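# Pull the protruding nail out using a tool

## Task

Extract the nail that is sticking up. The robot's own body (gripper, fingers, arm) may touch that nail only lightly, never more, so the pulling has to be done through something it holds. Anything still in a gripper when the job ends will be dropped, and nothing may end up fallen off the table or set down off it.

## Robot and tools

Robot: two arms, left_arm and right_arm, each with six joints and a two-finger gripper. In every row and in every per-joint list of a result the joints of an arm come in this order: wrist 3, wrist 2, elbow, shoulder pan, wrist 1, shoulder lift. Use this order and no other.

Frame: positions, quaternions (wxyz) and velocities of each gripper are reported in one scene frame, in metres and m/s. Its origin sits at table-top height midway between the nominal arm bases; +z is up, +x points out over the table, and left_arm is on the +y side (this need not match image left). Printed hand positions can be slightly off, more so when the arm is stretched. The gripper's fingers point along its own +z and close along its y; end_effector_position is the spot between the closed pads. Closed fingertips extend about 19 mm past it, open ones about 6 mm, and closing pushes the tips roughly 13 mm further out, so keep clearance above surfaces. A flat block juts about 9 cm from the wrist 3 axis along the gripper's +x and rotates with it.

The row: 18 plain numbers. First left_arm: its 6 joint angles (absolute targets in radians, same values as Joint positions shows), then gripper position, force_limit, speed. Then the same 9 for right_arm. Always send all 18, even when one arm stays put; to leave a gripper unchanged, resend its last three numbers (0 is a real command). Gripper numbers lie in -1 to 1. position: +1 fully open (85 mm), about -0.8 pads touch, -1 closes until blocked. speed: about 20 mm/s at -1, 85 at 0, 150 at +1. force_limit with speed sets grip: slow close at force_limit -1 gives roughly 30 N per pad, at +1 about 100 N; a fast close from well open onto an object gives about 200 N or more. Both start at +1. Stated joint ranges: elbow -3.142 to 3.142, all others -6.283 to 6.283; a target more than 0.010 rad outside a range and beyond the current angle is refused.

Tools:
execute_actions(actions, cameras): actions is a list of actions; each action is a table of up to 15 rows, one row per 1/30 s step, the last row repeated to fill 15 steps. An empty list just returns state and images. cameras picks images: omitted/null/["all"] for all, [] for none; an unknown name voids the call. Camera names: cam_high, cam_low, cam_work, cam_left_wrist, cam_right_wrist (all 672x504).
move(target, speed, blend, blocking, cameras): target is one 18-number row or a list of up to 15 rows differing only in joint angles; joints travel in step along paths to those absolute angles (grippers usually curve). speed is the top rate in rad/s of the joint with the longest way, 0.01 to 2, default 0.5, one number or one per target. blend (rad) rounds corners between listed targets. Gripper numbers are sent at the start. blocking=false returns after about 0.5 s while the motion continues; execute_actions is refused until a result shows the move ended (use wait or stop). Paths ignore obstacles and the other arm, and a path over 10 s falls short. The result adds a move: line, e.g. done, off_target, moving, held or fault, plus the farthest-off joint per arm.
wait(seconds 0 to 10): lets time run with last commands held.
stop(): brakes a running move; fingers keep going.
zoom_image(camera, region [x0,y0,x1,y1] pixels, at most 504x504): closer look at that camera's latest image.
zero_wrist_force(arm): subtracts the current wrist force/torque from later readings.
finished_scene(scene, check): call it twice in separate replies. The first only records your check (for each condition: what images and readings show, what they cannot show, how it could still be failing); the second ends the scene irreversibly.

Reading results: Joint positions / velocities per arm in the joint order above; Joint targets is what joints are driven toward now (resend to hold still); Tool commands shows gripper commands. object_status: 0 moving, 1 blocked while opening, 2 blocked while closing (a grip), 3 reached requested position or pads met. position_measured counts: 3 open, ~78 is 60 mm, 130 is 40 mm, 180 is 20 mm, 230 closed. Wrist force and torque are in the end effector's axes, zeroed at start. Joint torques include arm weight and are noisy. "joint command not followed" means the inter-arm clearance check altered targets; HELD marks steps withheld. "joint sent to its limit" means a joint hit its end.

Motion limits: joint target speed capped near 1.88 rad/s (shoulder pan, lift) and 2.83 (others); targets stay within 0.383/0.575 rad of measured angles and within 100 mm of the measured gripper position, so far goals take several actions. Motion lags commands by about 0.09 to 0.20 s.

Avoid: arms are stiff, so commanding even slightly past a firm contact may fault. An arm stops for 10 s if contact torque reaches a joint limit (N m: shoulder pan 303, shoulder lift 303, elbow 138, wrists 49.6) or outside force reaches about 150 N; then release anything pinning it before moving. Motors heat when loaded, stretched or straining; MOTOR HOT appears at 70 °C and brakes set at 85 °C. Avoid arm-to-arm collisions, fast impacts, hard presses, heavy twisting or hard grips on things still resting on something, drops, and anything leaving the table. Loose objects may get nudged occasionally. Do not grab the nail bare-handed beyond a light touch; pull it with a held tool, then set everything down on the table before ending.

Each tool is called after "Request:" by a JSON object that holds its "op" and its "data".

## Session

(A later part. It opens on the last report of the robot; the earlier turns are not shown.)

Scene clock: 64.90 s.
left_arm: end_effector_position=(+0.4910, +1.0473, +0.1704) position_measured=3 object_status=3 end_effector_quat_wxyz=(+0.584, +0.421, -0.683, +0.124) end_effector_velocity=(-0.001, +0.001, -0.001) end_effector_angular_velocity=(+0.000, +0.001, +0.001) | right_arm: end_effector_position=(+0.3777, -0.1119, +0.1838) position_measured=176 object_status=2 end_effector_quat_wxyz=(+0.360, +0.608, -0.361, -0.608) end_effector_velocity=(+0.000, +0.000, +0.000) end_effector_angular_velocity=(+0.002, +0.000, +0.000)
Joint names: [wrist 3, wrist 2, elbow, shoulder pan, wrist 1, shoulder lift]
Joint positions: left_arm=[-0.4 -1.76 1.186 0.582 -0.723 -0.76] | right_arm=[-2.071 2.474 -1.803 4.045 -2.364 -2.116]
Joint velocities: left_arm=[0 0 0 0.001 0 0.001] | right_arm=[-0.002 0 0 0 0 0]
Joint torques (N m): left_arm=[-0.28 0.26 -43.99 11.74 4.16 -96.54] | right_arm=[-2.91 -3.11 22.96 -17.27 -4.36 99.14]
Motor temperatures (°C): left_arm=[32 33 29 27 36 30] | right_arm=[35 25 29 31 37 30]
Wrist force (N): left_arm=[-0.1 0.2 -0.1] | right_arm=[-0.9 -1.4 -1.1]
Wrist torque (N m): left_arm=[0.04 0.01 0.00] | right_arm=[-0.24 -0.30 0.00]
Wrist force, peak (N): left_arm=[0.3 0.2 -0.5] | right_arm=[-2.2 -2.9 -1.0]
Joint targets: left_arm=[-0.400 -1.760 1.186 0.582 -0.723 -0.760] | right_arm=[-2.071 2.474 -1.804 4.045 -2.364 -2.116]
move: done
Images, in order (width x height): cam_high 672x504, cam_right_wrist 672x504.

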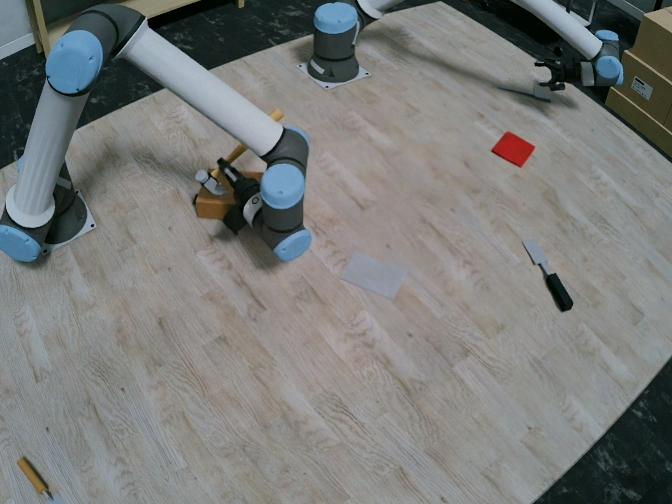

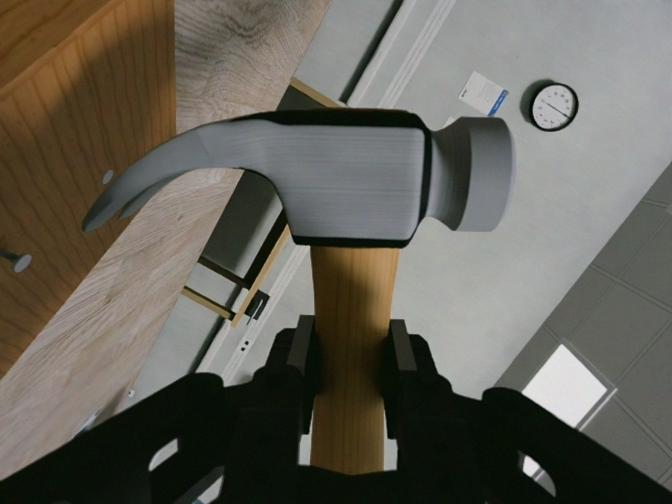

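Request:
{"op": "move", "data": {"target": [-0.4,-1.76,1.186,0.582,-0.723,-0.76,1,1,1,-2.071,2.474,-1.8094,4.045,-2.3366,-2.1371,-1,1,-0.8], "cameras": ["cam_right_wrist"], "speed": 0.03}}

Request:
{"op": "zoom_image", "data": {"camera": "cam_right_wrist", "region": [0, 150, 240, 400]}}

Scene clock: 66.57 s.
left_arm: end_effector_position=(+0.4910, +1.0473, +0.1704) position_measured=3 object_status=3 end_effector_quat_wxyz=(+0.584, +0.421, -0.683, +0.124) end_effector_velocity=(+0.001, -0.001, +0.001) end_effector_angular_velocity=(+0.000, -0.001, -0.001) | right_arm: end_effector_position=(+0.3778, -0.1118, +0.1660) position_measured=176 object_status=2 end_effector_quat_wxyz=(+0.360, +0.608, -0.361, -0.608) end_effector_velocity=(+0.000, +0.000, -0.001) end_effector_angular_velocity=(-0.001, +0.001, +0.000)
Joint names: [wrist 3, wrist 2, elbow, shoulder pan, wrist 1, shoulder lift]
Joint positions: left_arm=[-0.4 -1.76 1.186 0.582 -0.723 -0.76] | right_arm=[-2.071 2.474 -1.809 4.045 -2.337 -2.137]
Joint velocities: left_arm=[0 0 0 -0.001 0 -0.001] | right_arm=[0 0 0 0 0.001 -0.002]
Joint torques (N m): left_arm=[-0.1 0.54 -43.08 8.93 3.42 -100.47] | right_arm=[-2.8 -2.33 22.1 -15.21 1.17 72.1]
Motor temperatures (°C): left_arm=[32 33 29 27 36 30] | right_arm=[35 25 29 31 37 30]
Wrist force (N): left_arm=[0.0 0.0 0.0] | right_arm=[-0.9 -1.6 -1.3]
Wrist torque (N m): left_arm=[0.00 -0.01 0.00] | right_arm=[-0.24 -0.30 0.01]
Wrist force, peak (N): left_arm=[0.2 0.3 -0.3] | right_arm=[-0.9 -1.8 -1.3]
Joint targets: left_arm=[-0.400 -1.760 1.186 0.582 -0.723 -0.760] | right_arm=[-2.071 2.474 -1.809 4.045 -2.337 -2.137]
move: done
Images, in order (width x height): cam_right_wrist 672x504.

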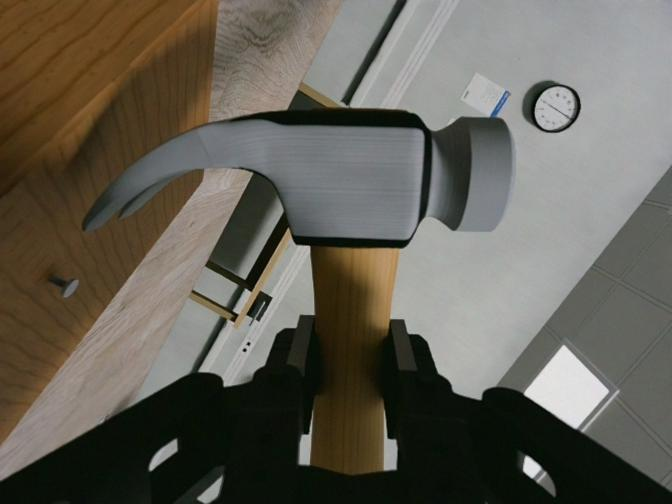

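Scaled by 2.016 from the camera's 672x504 image, which has a finer 960x720 frame.

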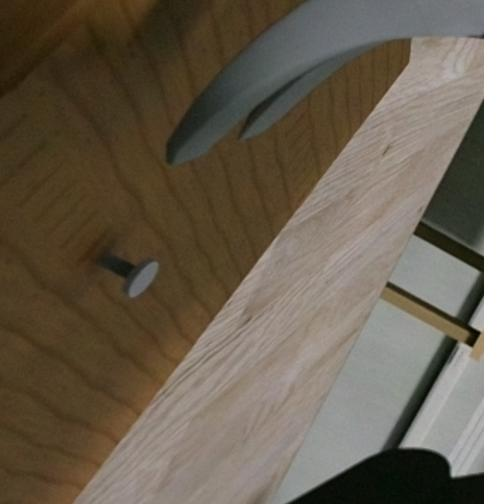

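Request:
{"op": "move", "data": {"target": [-0.4,-1.76,1.186,0.582,-0.723,-0.76,1,1,1,-2.071,2.474,-1.811,4.045,-2.3286,-2.1434,-1,1,-0.8], "cameras": ["cam_right_wrist"], "speed": 0.02}}

Request:
{"op": "zoom_image", "data": {"camera": "cam_right_wrist", "region": [0, 150, 240, 400]}}

Scene clock: 67.73 s.
left_arm: end_effector_position=(+0.4910, +1.0473, +0.1704) position_measured=3 object_status=3 end_effector_quat_wxyz=(+0.584, +0.421, -0.683, +0.124) end_effector_velocity=(+0.000, +0.000, +0.001) end_effector_angular_velocity=(+0.000, -0.001, +0.001) | right_arm: end_effector_position=(+0.3778, -0.1118, +0.1608) position_measured=176 object_status=2 end_effector_quat_wxyz=(+0.360, +0.608, -0.361, -0.608) end_effector_velocity=(+0.000, +0.000, -0.001) end_effector_angular_velocity=(+0.002, -0.002, +0.000)
Joint names: [wrist 3, wrist 2, elbow, shoulder pan, wrist 1, shoulder lift]
Joint positions: left_arm=[-0.4 -1.76 1.186 0.582 -0.723 -0.76] | right_arm=[-2.071 2.474 -1.811 4.045 -2.329 -2.143]
Joint velocities: left_arm=[0 0 0 0.001 0 -0.001] | right_arm=[0 0 0 0 0.003 0]
Joint torques (N m): left_arm=[-0.07 0.61 -44.11 9.89 3.44 -99.19] | right_arm=[-2.77 -2.07 22.06 -14.87 0.96 70.7]
Motor temperatures (°C): left_arm=[32 33 29 27 36 30] | right_arm=[35 25 29 31 37 30]
Wrist force (N): left_arm=[-0.2 -0.1 -0.1] | right_arm=[-0.9 -1.5 -0.9]
Wrist torque (N m): left_arm=[-0.01 0.02 0.00] | right_arm=[-0.22 -0.28 0.01]
Wrist force, peak (N): left_arm=[0.2 0.0 -0.4] | right_arm=[-1.2 -1.7 -1.0]
Joint targets: left_arm=[-0.400 -1.760 1.186 0.582 -0.723 -0.760] | right_arm=[-2.071 2.474 -1.811 4.045 -2.329 -2.143]
move: done
Images, in order (width x height): cam_right_wrist 672x504.

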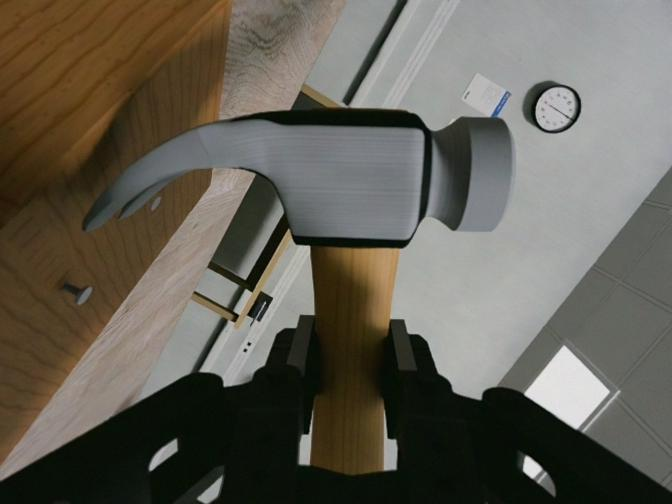

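Scaled by 2.016 from the camera's 672x504 image, which has a finer 960x720 frame.

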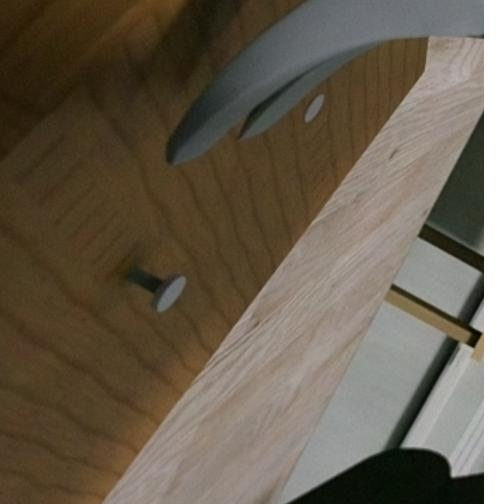

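Request:
{"op": "move", "data": {"target": [-0.4,-1.76,1.186,0.582,-0.723,-0.76,1,1,1,-2.071,2.489,-1.7867,4.0597,-2.340,-2.1565,-1,1,-0.8], "cameras": ["cam_right_wrist","cam_high"], "speed": 0.02}}

Request:
{"op": "zoom_image", "data": {"camera": "cam_right_wrist", "region": [0, 150, 200, 350]}}

Request:
{"op": "zoom_image", "data": {"camera": "cam_high", "region": [185, 155, 265, 225]}}

Scene clock: 72.20 s.
left_arm: end_effector_position=(+0.4910, +1.0473, +0.1704) position_measured=3 object_status=3 end_effector_quat_wxyz=(+0.584, +0.421, -0.683, +0.124) end_effector_velocity=(+0.001, +0.000, +0.000) end_effector_angular_velocity=(+0.001, +0.000, -0.001) | right_arm: end_effector_position=(+0.3778, -0.0943, +0.1608) position_measured=176 object_status=2 end_effector_quat_wxyz=(+0.360, +0.608, -0.361, -0.609) end_effector_velocity=(+0.000, +0.001, +0.000) end_effector_angular_velocity=(+0.001, +0.000, +0.000)
Joint names: [wrist 3, wrist 2, elbow, shoulder pan, wrist 1, shoulder lift]
Joint positions: left_arm=[-0.4 -1.76 1.186 0.582 -0.723 -0.76] | right_arm=[-2.071 2.489 -1.787 4.06 -2.34 -2.156]
Joint velocities: left_arm=[0 0.001 -0.001 -0.001 0 0.001] | right_arm=[-0.001 0.001 0.001 0.001 -0.001 -0.001]
Joint torques (N m): left_arm=[0.14 0.62 -43.44 11.07 3.79 -100.66] | right_arm=[-2.81 4.5 36.37 21.92 -6.56 75.03]
Motor temperatures (°C): left_arm=[32 33 29 27 36 30] | right_arm=[35 25 29 31 37 30]
Wrist force (N): left_arm=[-0.1 0.0 -0.1] | right_arm=[-1.0 -1.4 -0.8]
Wrist torque (N m): left_arm=[0.00 0.00 0.00] | right_arm=[-0.25 -0.26 -0.01]
Wrist force, peak (N): left_arm=[0.6 0.3 -0.1] | right_arm=[-1.1 -1.9 -1.3]
Joint targets: left_arm=[-0.400 -1.760 1.186 0.582 -0.723 -0.760] | right_arm=[-2.071 2.489 -1.787 4.060 -2.340 -2.156]
move: done
Images, in order (width x height): cam_high 672x504, cam_right_wrist 672x504.

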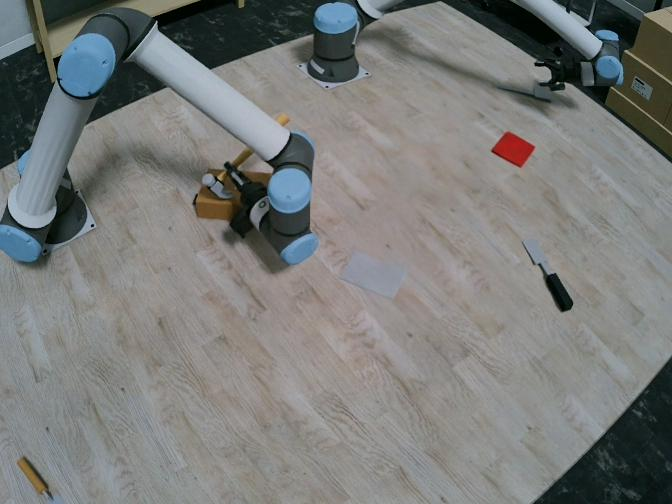

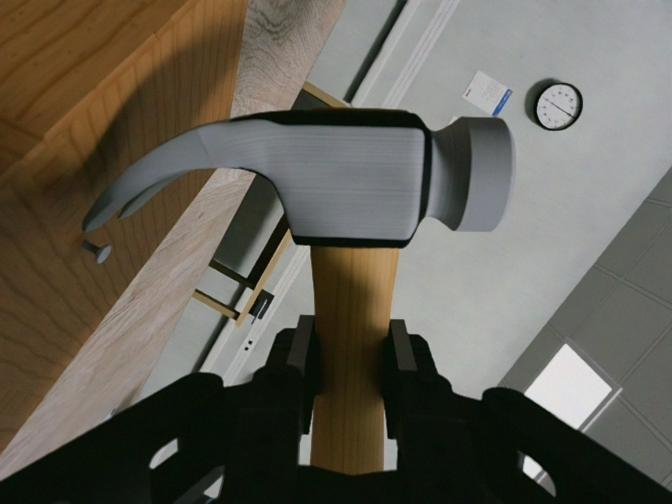

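Scaled by 2.520 from the camera's 672x504 image, which has a finer 960x720 frame.

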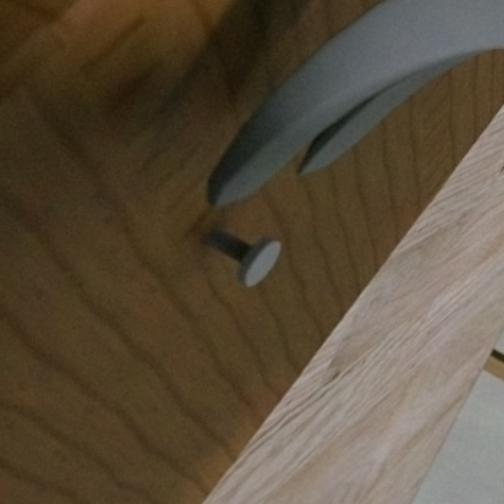

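Scaled by 6.300 from the camera's 672x504 image, which has a finer 960x720 frame.

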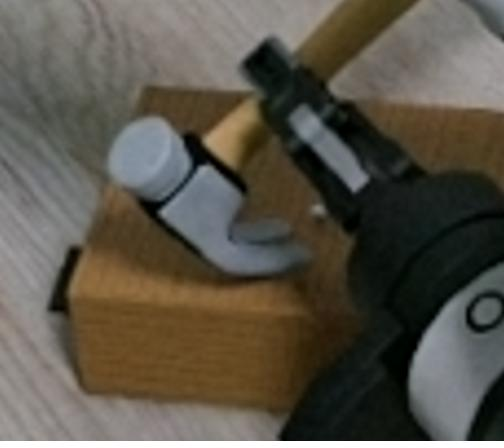

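Request:
{"op": "move", "data": {"target": [-0.4,-1.76,1.186,0.582,-0.723,-0.76,1,1,1,-2.071,2.4995,-1.8038,4.0703,-2.3323,-2.1471,-1,1,-0.8], "cameras": ["cam_right_wrist","cam_high"], "speed": 0.02}}

Request:
{"op": "zoom_image", "data": {"camera": "cam_right_wrist", "region": [0, 150, 200, 350]}}

Request:
{"op": "zoom_image", "data": {"camera": "cam_high", "region": [205, 165, 255, 209]}}

Scene clock: 74.40 s.
left_arm: end_effector_position=(+0.4910, +1.0473, +0.1704) position_measured=3 object_status=3 end_effector_quat_wxyz=(+0.584, +0.421, -0.683, +0.124) end_effector_velocity=(+0.000, +0.001, +0.001) end_effector_angular_velocity=(+0.001, -0.002, +0.001) | right_arm: end_effector_position=(+0.3680, -0.0944, +0.1609) position_measured=176 object_status=2 end_effector_quat_wxyz=(+0.360, +0.608, -0.361, -0.609) end_effector_velocity=(-0.001, +0.000, -0.001) end_effector_angular_velocity=(-0.001, +0.001, +0.001)
Joint names: [wrist 3, wrist 2, elbow, shoulder pan, wrist 1, shoulder lift]
Joint positions: left_arm=[-0.4 -1.76 1.186 0.582 -0.723 -0.76] | right_arm=[-2.071 2.499 -1.804 4.07 -2.332 -2.147]
Joint velocities: left_arm=[0 0 -0.002 0.001 0 -0.001] | right_arm=[0 0.001 -0.002 0.002 0 -0.001]
Joint torques (N m): left_arm=[0.39 0.75 -43.65 8.58 3.31 -103.18] | right_arm=[-2.73 4.25 21.28 21.98 1.1 100.06]
Motor temperatures (°C): left_arm=[32 33 29 27 36 30] | right_arm=[35 25 29 31 37 30]
Wrist force (N): left_arm=[0.1 0.3 -0.1] | right_arm=[-0.5 -1.3 -1.0]
Wrist torque (N m): left_arm=[0.05 -0.02 0.00] | right_arm=[-0.21 -0.34 0.00]
Wrist force, peak (N): left_arm=[-0.1 0.3 -0.4] | right_arm=[-1.1 -1.7 -1.2]
Joint targets: left_arm=[-0.400 -1.760 1.186 0.582 -0.723 -0.760] | right_arm=[-2.071 2.499 -1.804 4.070 -2.332 -2.147]
move: done
Images, in order (width x height): cam_high 672x504, cam_right_wrist 672x504.

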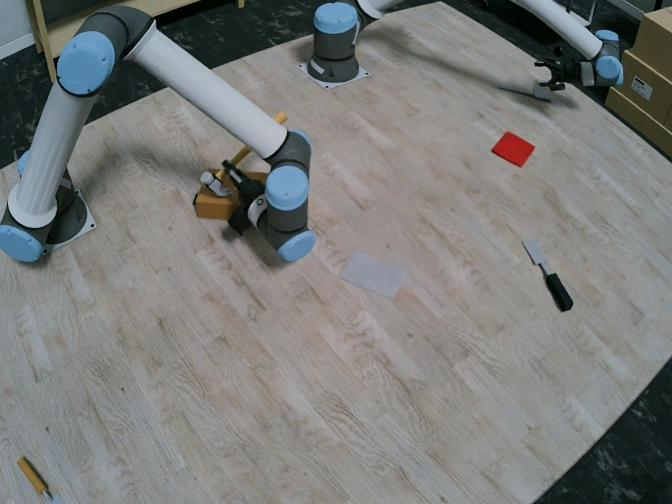

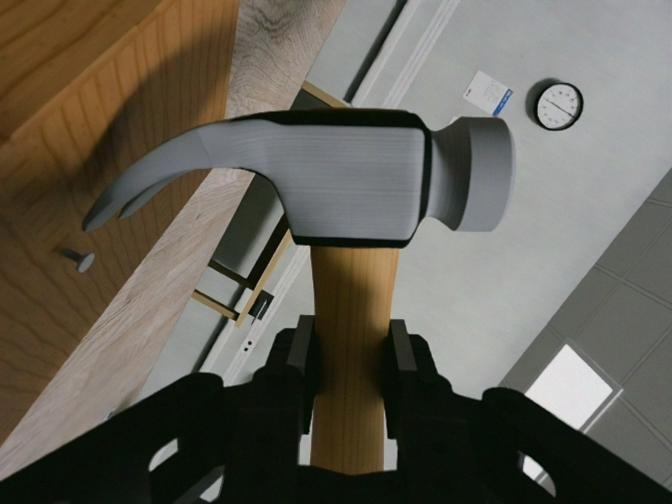

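Scaled by 2.520 from the camera's 672x504 image, which has a finer 960x720 frame.

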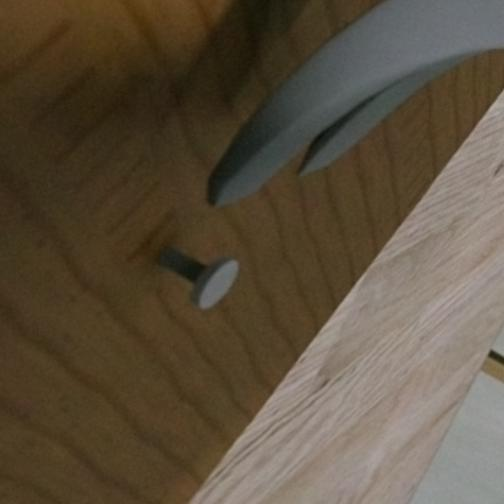

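Scaled by 10.080 from the camera's 672x504 image, which has a finer 960x720 frame.

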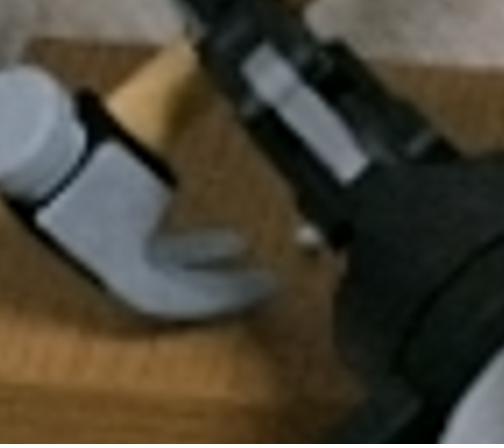

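Request:
{"op": "move", "data": {"target": [-0.4,-1.76,1.186,0.582,-0.723,-0.76,1,1,1,-2.071,2.5093,-1.7879,4.0801,-2.3342,-2.1611,-1,1,-0.8], "cameras": ["cam_right_wrist","cam_high"], "speed": 0.02}}

Request:
{"op": "zoom_image", "data": {"camera": "cam_right_wrist", "region": [0, 150, 200, 350]}}

Request:
{"op": "zoom_image", "data": {"camera": "cam_high", "region": [205, 165, 255, 209]}}

Scene clock: 76.03 s.
left_arm: end_effector_position=(+0.4910, +1.0473, +0.1704) position_measured=3 object_status=3 end_effector_quat_wxyz=(+0.584, +0.421, -0.683, +0.124) end_effector_velocity=(+0.000, +0.000, +0.000) end_effector_angular_velocity=(+0.000, +0.000, +0.000) | right_arm: end_effector_position=(+0.3679, -0.0825, +0.1570) position_measured=176 object_status=2 end_effector_quat_wxyz=(+0.360, +0.608, -0.361, -0.609) end_effector_velocity=(+0.001, +0.001, +0.000) end_effector_angular_velocity=(-0.001, +0.000, -0.002)
Joint names: [wrist 3, wrist 2, elbow, shoulder pan, wrist 1, shoulder lift]
Joint positions: left_arm=[-0.4 -1.76 1.186 0.582 -0.723 -0.76] | right_arm=[-2.071 2.509 -1.788 4.08 -2.334 -2.161]
Joint velocities: left_arm=[0 0 0 0 0 0] | right_arm=[0 0.001 0.001 -0.001 -0.001 -0.002]
Joint torques (N m): left_arm=[0.33 0.63 -41.48 9.53 3.36 -101.58] | right_arm=[-2.46 4.41 35.48 21.43 -6.41 72.93]
Motor temperatures (°C): left_arm=[32 33 29 27 36 30] | right_arm=[35 25 29 31 37 30]
Wrist force (N): left_arm=[0.1 0.5 -0.1] | right_arm=[-0.9 -1.5 -1.1]
Wrist torque (N m): left_arm=[0.08 -0.02 0.00] | right_arm=[-0.26 -0.28 -0.01]
Wrist force, peak (N): left_arm=[0.1 0.4 -0.5] | right_arm=[-0.9 -1.8 -1.4]
Joint targets: left_arm=[-0.400 -1.760 1.186 0.582 -0.723 -0.760] | right_arm=[-2.071 2.509 -1.788 4.080 -2.334 -2.161]
move: done
Images, in order (width x height): cam_high 672x504, cam_right_wrist 672x504.

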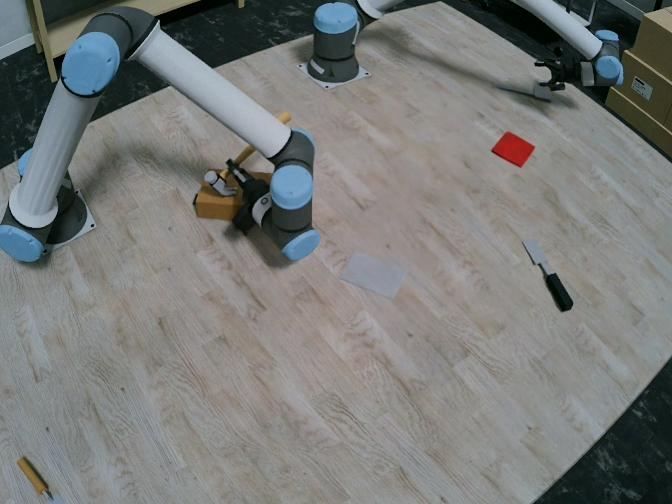

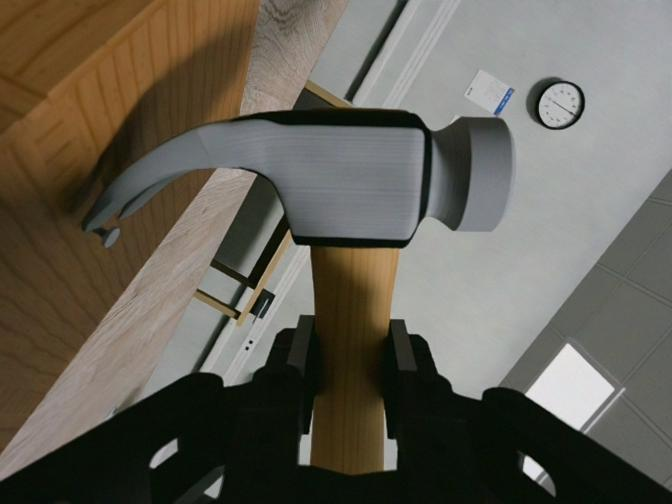

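Scaled by 2.520 from the camera's 672x504 image, which has a finer 960x720 frame.

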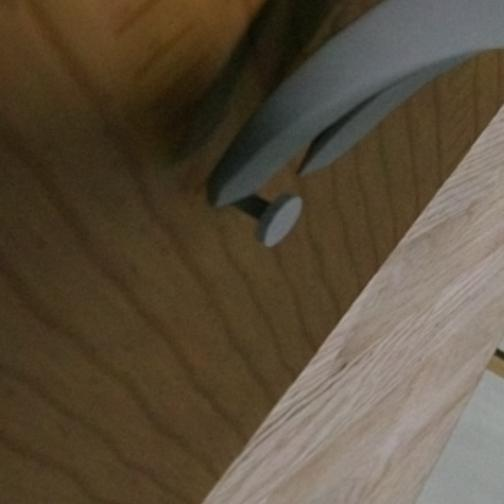

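Scaled by 10.080 from the camera's 672x504 image, which has a finer 960x720 frame.

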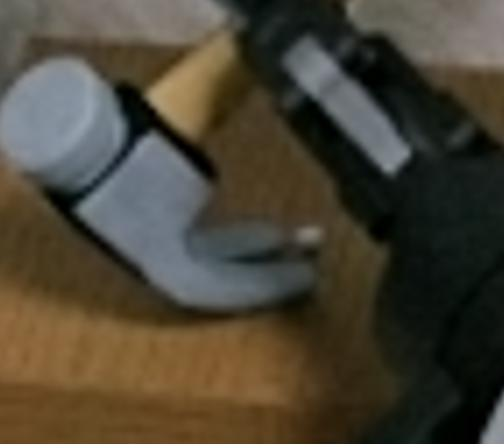

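Request:
{"op": "move", "data": {"target": [-0.4,-1.76,1.186,0.582,-0.723,-0.76,1,1,1,-2.071,2.5188,-1.7708,4.0895,-2.3402,-2.1722,-1,1,-0.8], "cameras": ["cam_right_wrist","cam_high"], "speed": 0.015}}

Request:
{"op": "zoom_image", "data": {"camera": "cam_right_wrist", "region": [0, 150, 200, 350]}}

Request:
{"op": "zoom_image", "data": {"camera": "cam_high", "region": [205, 165, 255, 209]}}

Scene clock: 77.93 s.
left_arm: end_effector_position=(+0.4910, +1.0473, +0.1704) position_measured=3 object_status=3 end_effector_quat_wxyz=(+0.584, +0.421, -0.683, +0.124) end_effector_velocity=(+0.000, +0.000, -0.001) end_effector_angular_velocity=(-0.001, +0.001, +0.000) | right_arm: end_effector_position=(+0.3680, -0.0705, +0.1555) position_measured=176 object_status=2 end_effector_quat_wxyz=(+0.360, +0.608, -0.361, -0.609) end_effector_velocity=(+0.000, +0.001, +0.001) end_effector_angular_velocity=(+0.000, -0.001, +0.000)
Joint names: [wrist 3, wrist 2, elbow, shoulder pan, wrist 1, shoulder lift]
Joint positions: left_arm=[-0.4 -1.76 1.186 0.582 -0.723 -0.76] | right_arm=[-2.071 2.519 -1.771 4.089 -2.34 -2.172]
Joint velocities: left_arm=[0 0 0 0.001 0 0.001] | right_arm=[0 0.001 0.002 0.001 -0.001 0]
Joint torques (N m): left_arm=[-0.36 0.8 -42.47 7.41 4.23 -106.52] | right_arm=[-2.62 5.05 37.96 19.91 -5.76 75.37]
Motor temperatures (°C): left_arm=[32 33 29 27 36 30] | right_arm=[35 25 29 31 37 30]
Wrist force (N): left_arm=[0.1 0.2 0.0] | right_arm=[2.2 -1.3 2.7]
Wrist torque (N m): left_arm=[0.03 -0.03 0.00] | right_arm=[-0.59 -0.39 0.24]
Wrist force, peak (N): left_arm=[0.1 0.2 -0.5] | right_arm=[10.3 -5.1 1.7]
Joint targets: left_arm=[-0.400 -1.760 1.186 0.582 -0.723 -0.760] | right_arm=[-2.071 2.519 -1.771 4.090 -2.340 -2.172]
move: done
Images, in order (width x height): cam_high 672x504, cam_right_wrist 672x504.

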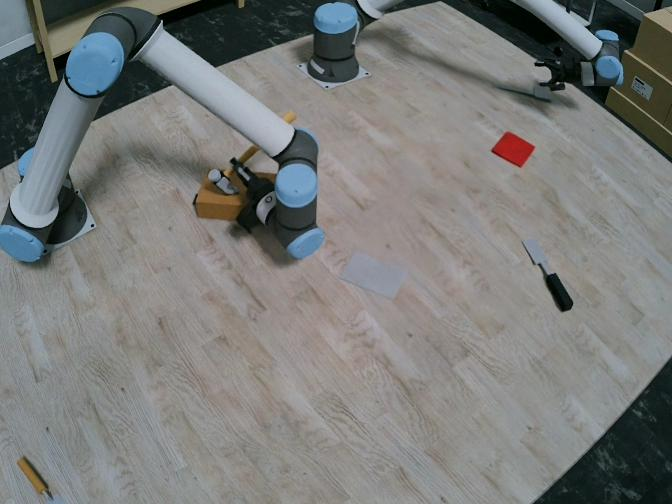

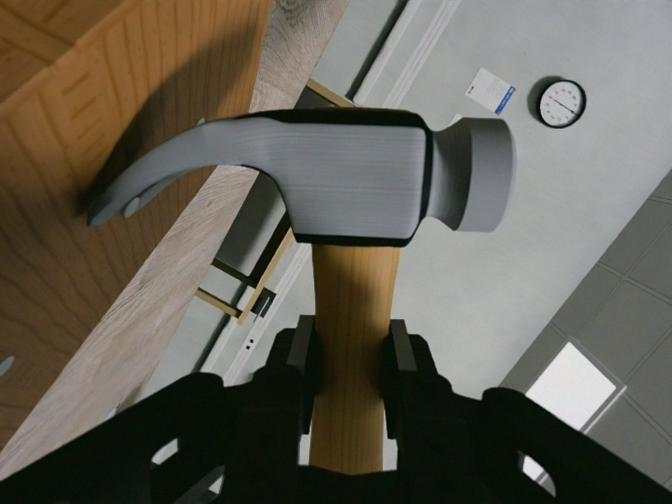

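Scaled by 2.520 from the camera's 672x504 image, which has a finer 960x720 frame.

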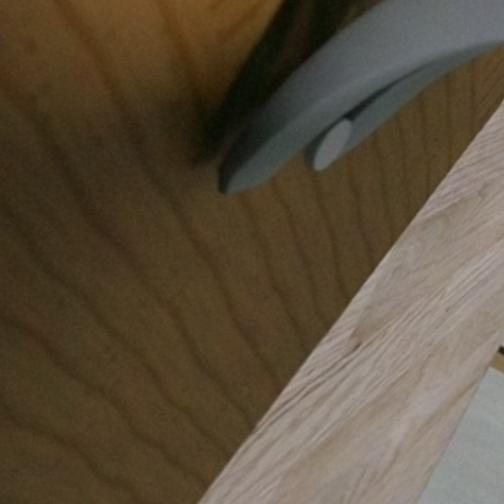

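Scaled by 10.080 from the camera's 672x504 image, which has a finer 960x720 frame.

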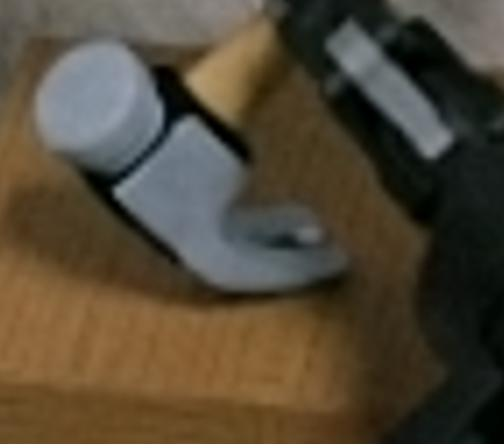

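Request:
{"op": "move", "data": {"target": [-0.4,-1.76,1.186,0.582,-0.723,-0.76,1,1,1,-2.071,2.522,-1.7648,4.0927,-2.344,-2.1743,-1,1,-0.8], "cameras": ["cam_right_wrist","cam_high"], "speed": 0.01}}

Request:
{"op": "zoom_image", "data": {"camera": "cam_right_wrist", "region": [0, 150, 200, 350]}}

Scene clock: 79.07 s.
left_arm: end_effector_position=(+0.4910, +1.0473, +0.1704) position_measured=3 object_status=3 end_effector_quat_wxyz=(+0.584, +0.421, -0.683, +0.124) end_effector_velocity=(+0.001, +0.000, +0.000) end_effector_angular_velocity=(+0.000, -0.002, -0.001) | right_arm: end_effector_position=(+0.3680, -0.0665, +0.1562) position_measured=176 object_status=2 end_effector_quat_wxyz=(+0.360, +0.608, -0.361, -0.609) end_effector_velocity=(+0.000, +0.001, +0.000) end_effector_angular_velocity=(+0.000, +0.000, +0.001)
Joint names: [wrist 3, wrist 2, elbow, shoulder pan, wrist 1, shoulder lift]
Joint positions: left_arm=[-0.4 -1.76 1.186 0.582 -0.723 -0.76] | right_arm=[-2.071 2.522 -1.765 4.093 -2.344 -2.174]
Joint velocities: left_arm=[0.001 0 -0.001 -0.001 0 0] | right_arm=[0 0.001 0.001 0.002 -0.001 -0.001]
Joint torques (N m): left_arm=[0.15 0.53 -42.82 9.23 3.84 -103.99] | right_arm=[-2.51 7.82 43.53 22.19 -6.63 82.19]
Motor temperatures (°C): left_arm=[32 33 29 27 36 30] | right_arm=[35 25 29 31 37 30]
Wrist force (N): left_arm=[-0.1 0.2 -0.1] | right_arm=[13.3 -4.9 0.8]
Wrist torque (N m): left_arm=[0.03 0.01 0.00] | right_arm=[-0.34 -0.18 0.77]
Wrist force, peak (N): left_arm=[0.1 0.5 -0.5] | right_arm=[13.3 -4.9 0.8]
Joint targets: left_arm=[-0.400 -1.760 1.186 0.582 -0.723 -0.760] | right_arm=[-2.071 2.522 -1.765 4.093 -2.344 -2.174]
move: done
Images, in order (width x height): cam_high 672x504, cam_right_wrist 672x504.

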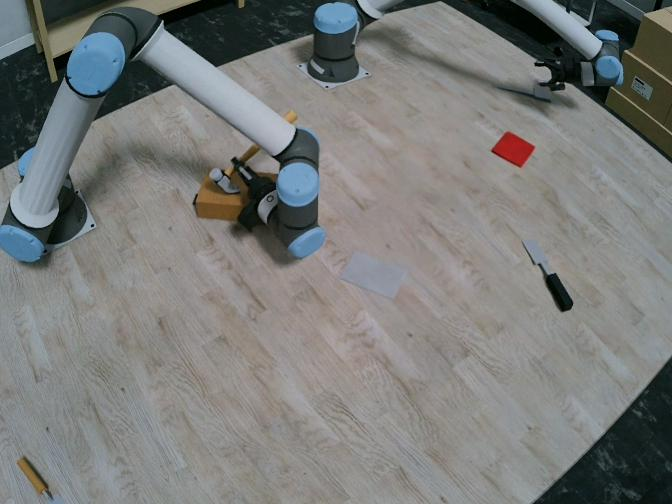

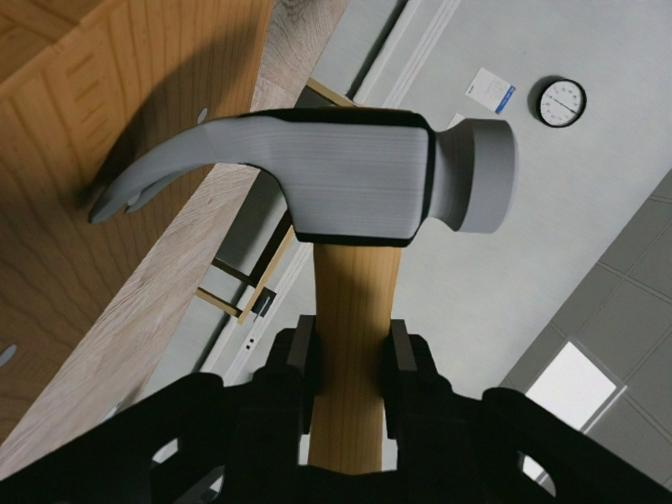

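Scaled by 2.520 from the camera's 672x504 image, which has a finer 960x720 frame.

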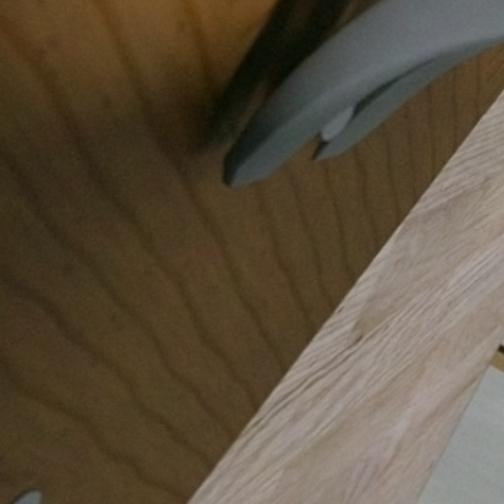

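Request:
{"op": "move", "data": {"target": [-0.4,-1.76,1.186,0.582,-0.723,-0.76,1,1,1,-2.271,2.507,-1.7907,4.078,-2.3362,-2.1563,-1,1,-0.8], "cameras": ["cam_right_wrist","cam_high"], "speed": 0.08}}

Request:
{"op": "zoom_image", "data": {"camera": "cam_right_wrist", "region": [0, 100, 240, 350]}}

Request:
{"op": "zoom_image", "data": {"camera": "cam_high", "region": [205, 165, 255, 209]}}

Scene clock: 82.60 s.
left_arm: end_effector_position=(+0.4910, +1.0473, +0.1704) position_measured=3 object_status=3 end_effector_quat_wxyz=(+0.584, +0.421, -0.683, +0.124) end_effector_velocity=(+0.001, +0.000, +0.000) end_effector_angular_velocity=(+0.000, +0.000, +0.000) | right_arm: end_effector_position=(+0.3680, -0.0850, +0.1593) position_measured=176 object_status=2 end_effector_quat_wxyz=(+0.298, +0.641, -0.299, -0.641) end_effector_velocity=(-0.001, +0.001, +0.001) end_effector_angular_velocity=(+0.005, -0.002, +0.002)
Joint names: [wrist 3, wrist 2, elbow, shoulder pan, wrist 1, shoulder lift]
Joint positions: left_arm=[-0.4 -1.76 1.186 0.582 -0.723 -0.76] | right_arm=[-2.271 2.507 -1.791 4.078 -2.336 -2.156]
Joint velocities: left_arm=[0 0 -0.001 -0.001 0 0] | right_arm=[-0.002 0 0 0.002 0.002 0.003]
Joint torques (N m): left_arm=[0 0.41 -41.5 8.01 3.22 -101.56] | right_arm=[-2.84 -3.08 23.02 -17.74 0.89 100.72]
Motor temperatures (°C): left_arm=[32 33 29 27 36 30] | right_arm=[34 25 29 31 37 30]
Wrist force (N): left_arm=[0.2 0.1 -0.2] | right_arm=[-0.5 -0.8 -1.5]
Wrist torque (N m): left_arm=[0.01 -0.04 0.00] | right_arm=[-0.18 -0.25 0.02]
Wrist force, peak (N): left_arm=[0.1 0.6 -0.1] | right_arm=[19.0 -17.7 0.4]
Joint targets: left_arm=[-0.400 -1.760 1.186 0.582 -0.723 -0.760] | right_arm=[-2.271 2.507 -1.791 4.078 -2.336 -2.156]
move: done
Images, in order (width x height): cam_high 672x504, cam_right_wrist 672x504.

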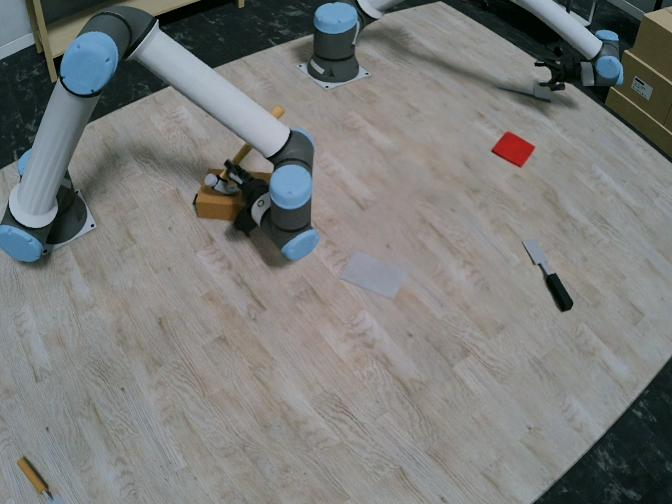

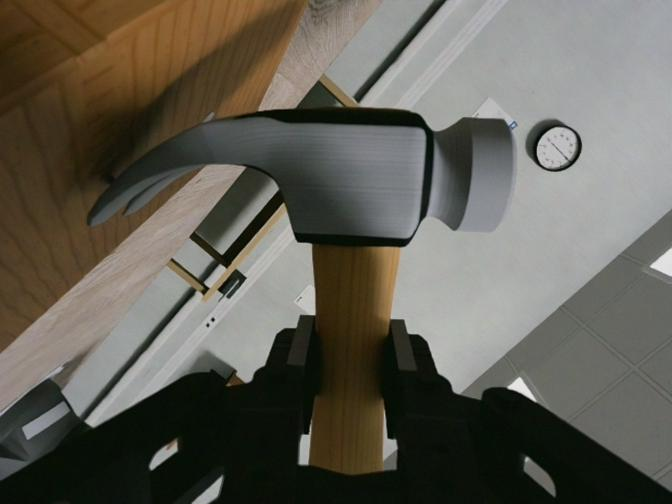

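Scaled by 2.016 from the camera's 672x504 image, which has a finer 960x720 frame.

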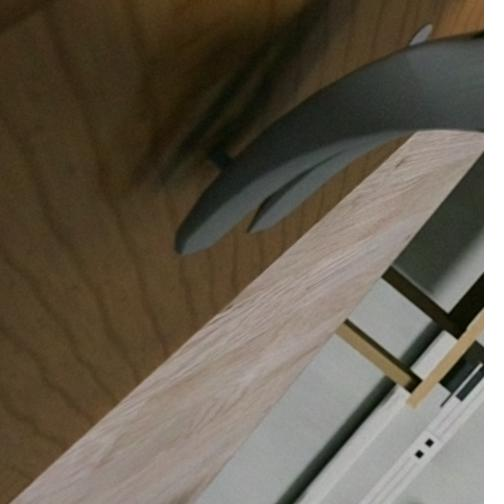

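Scaled by 10.080 from the camera's 672x504 image, which has a finer 960x720 frame.

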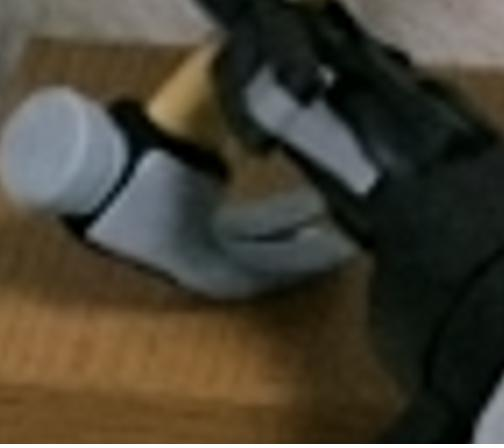

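Request:
{"op": "move", "data": {"target": [-0.4,-1.76,1.186,0.582,-0.723,-0.76,1,1,1,-2.271,2.507,-1.7877,4.078,-2.3512,-2.1443,-1,1,-0.8], "cameras": ["cam_right_wrist","cam_high"], "speed": 0.015}}

Request:
{"op": "zoom_image", "data": {"camera": "cam_right_wrist", "region": [0, 100, 240, 350]}}

Request:
{"op": "zoom_image", "data": {"camera": "cam_high", "region": [205, 165, 255, 209]}}

Scene clock: 84.17 s.
left_arm: end_effector_position=(+0.4910, +1.0473, +0.1704) position_measured=3 object_status=3 end_effector_quat_wxyz=(+0.584, +0.421, -0.683, +0.124) end_effector_velocity=(+0.000, +0.000, +0.000) end_effector_angular_velocity=(+0.000, +0.000, +0.000) | right_arm: end_effector_position=(+0.3680, -0.0850, +0.1693) position_measured=176 object_status=2 end_effector_quat_wxyz=(+0.298, +0.641, -0.299, -0.641) end_effector_velocity=(+0.000, +0.000, +0.002) end_effector_angular_velocity=(+0.002, -0.001, +0.001)
Joint names: [wrist 3, wrist 2, elbow, shoulder pan, wrist 1, shoulder lift]
Joint positions: left_arm=[-0.4 -1.76 1.186 0.582 -0.723 -0.76] | right_arm=[-2.271 2.507 -1.788 4.078 -2.351 -2.144]
Joint velocities: left_arm=[0 0 0 0 0 0] | right_arm=[0 0 0 0.001 -0.002 0.003]
Joint torques (N m): left_arm=[-0.03 0.1 -42.27 10.69 2.86 -102.37] | right_arm=[-2.49 -2.48 35.59 -16.58 -6.76 97.59]
Motor temperatures (°C): left_arm=[32 33 29 27 36 30] | right_arm=[34 25 29 31 37 30]
Wrist force (N): left_arm=[0.2 0.0 -0.5] | right_arm=[-0.2 -0.9 -1.2]
Wrist torque (N m): left_arm=[0.01 -0.04 0.00] | right_arm=[-0.22 -0.31 0.02]
Wrist force, peak (N): left_arm=[0.3 0.4 -0.5] | right_arm=[-0.5 -1.3 -1.3]
Joint targets: left_arm=[-0.400 -1.760 1.186 0.582 -0.723 -0.760] | right_arm=[-2.271 2.507 -1.788 4.078 -2.351 -2.144]
move: done
Images, in order (width x height): cam_high 672x504, cam_right_wrist 672x504.

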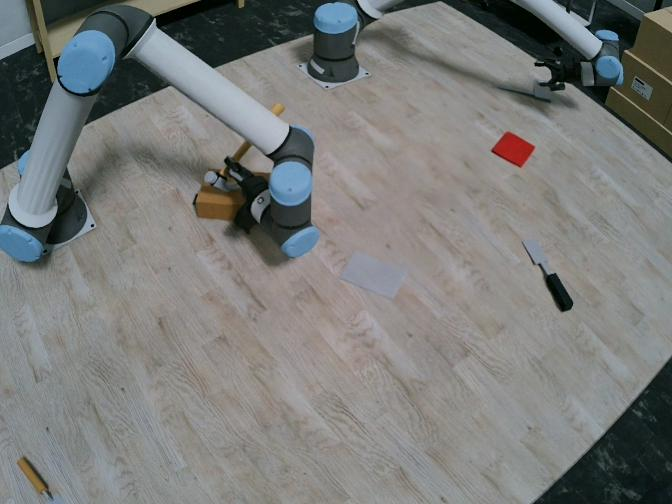

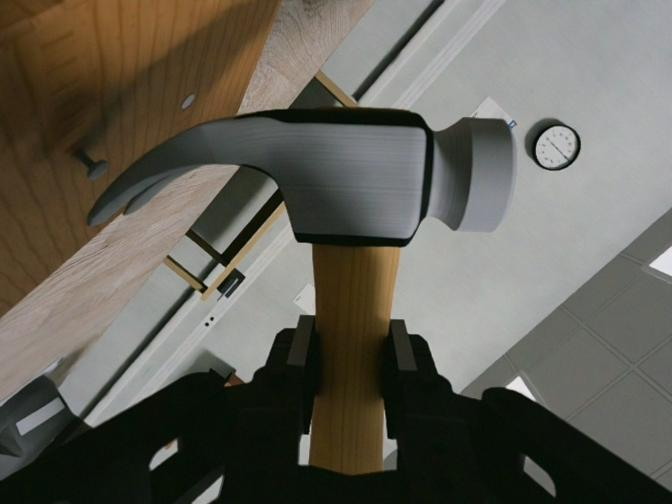

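Scaled by 2.016 from the camera's 672x504 image, which has a finer 960x720 frame.

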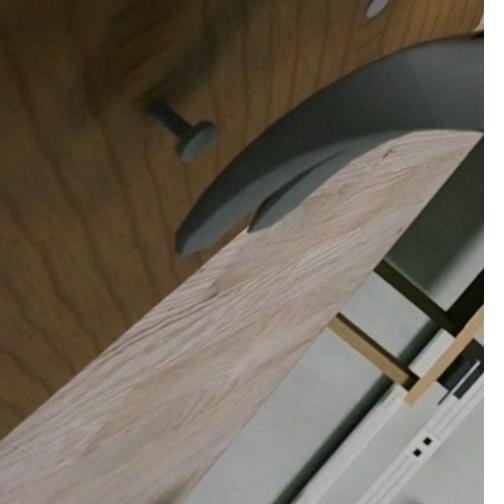

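Scaled by 10.080 from the camera's 672x504 image, which has a finer 960x720 frame.

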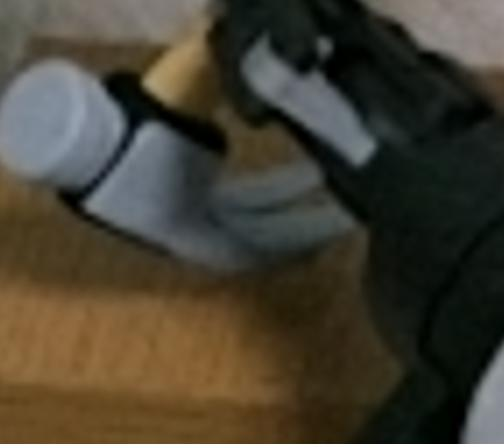

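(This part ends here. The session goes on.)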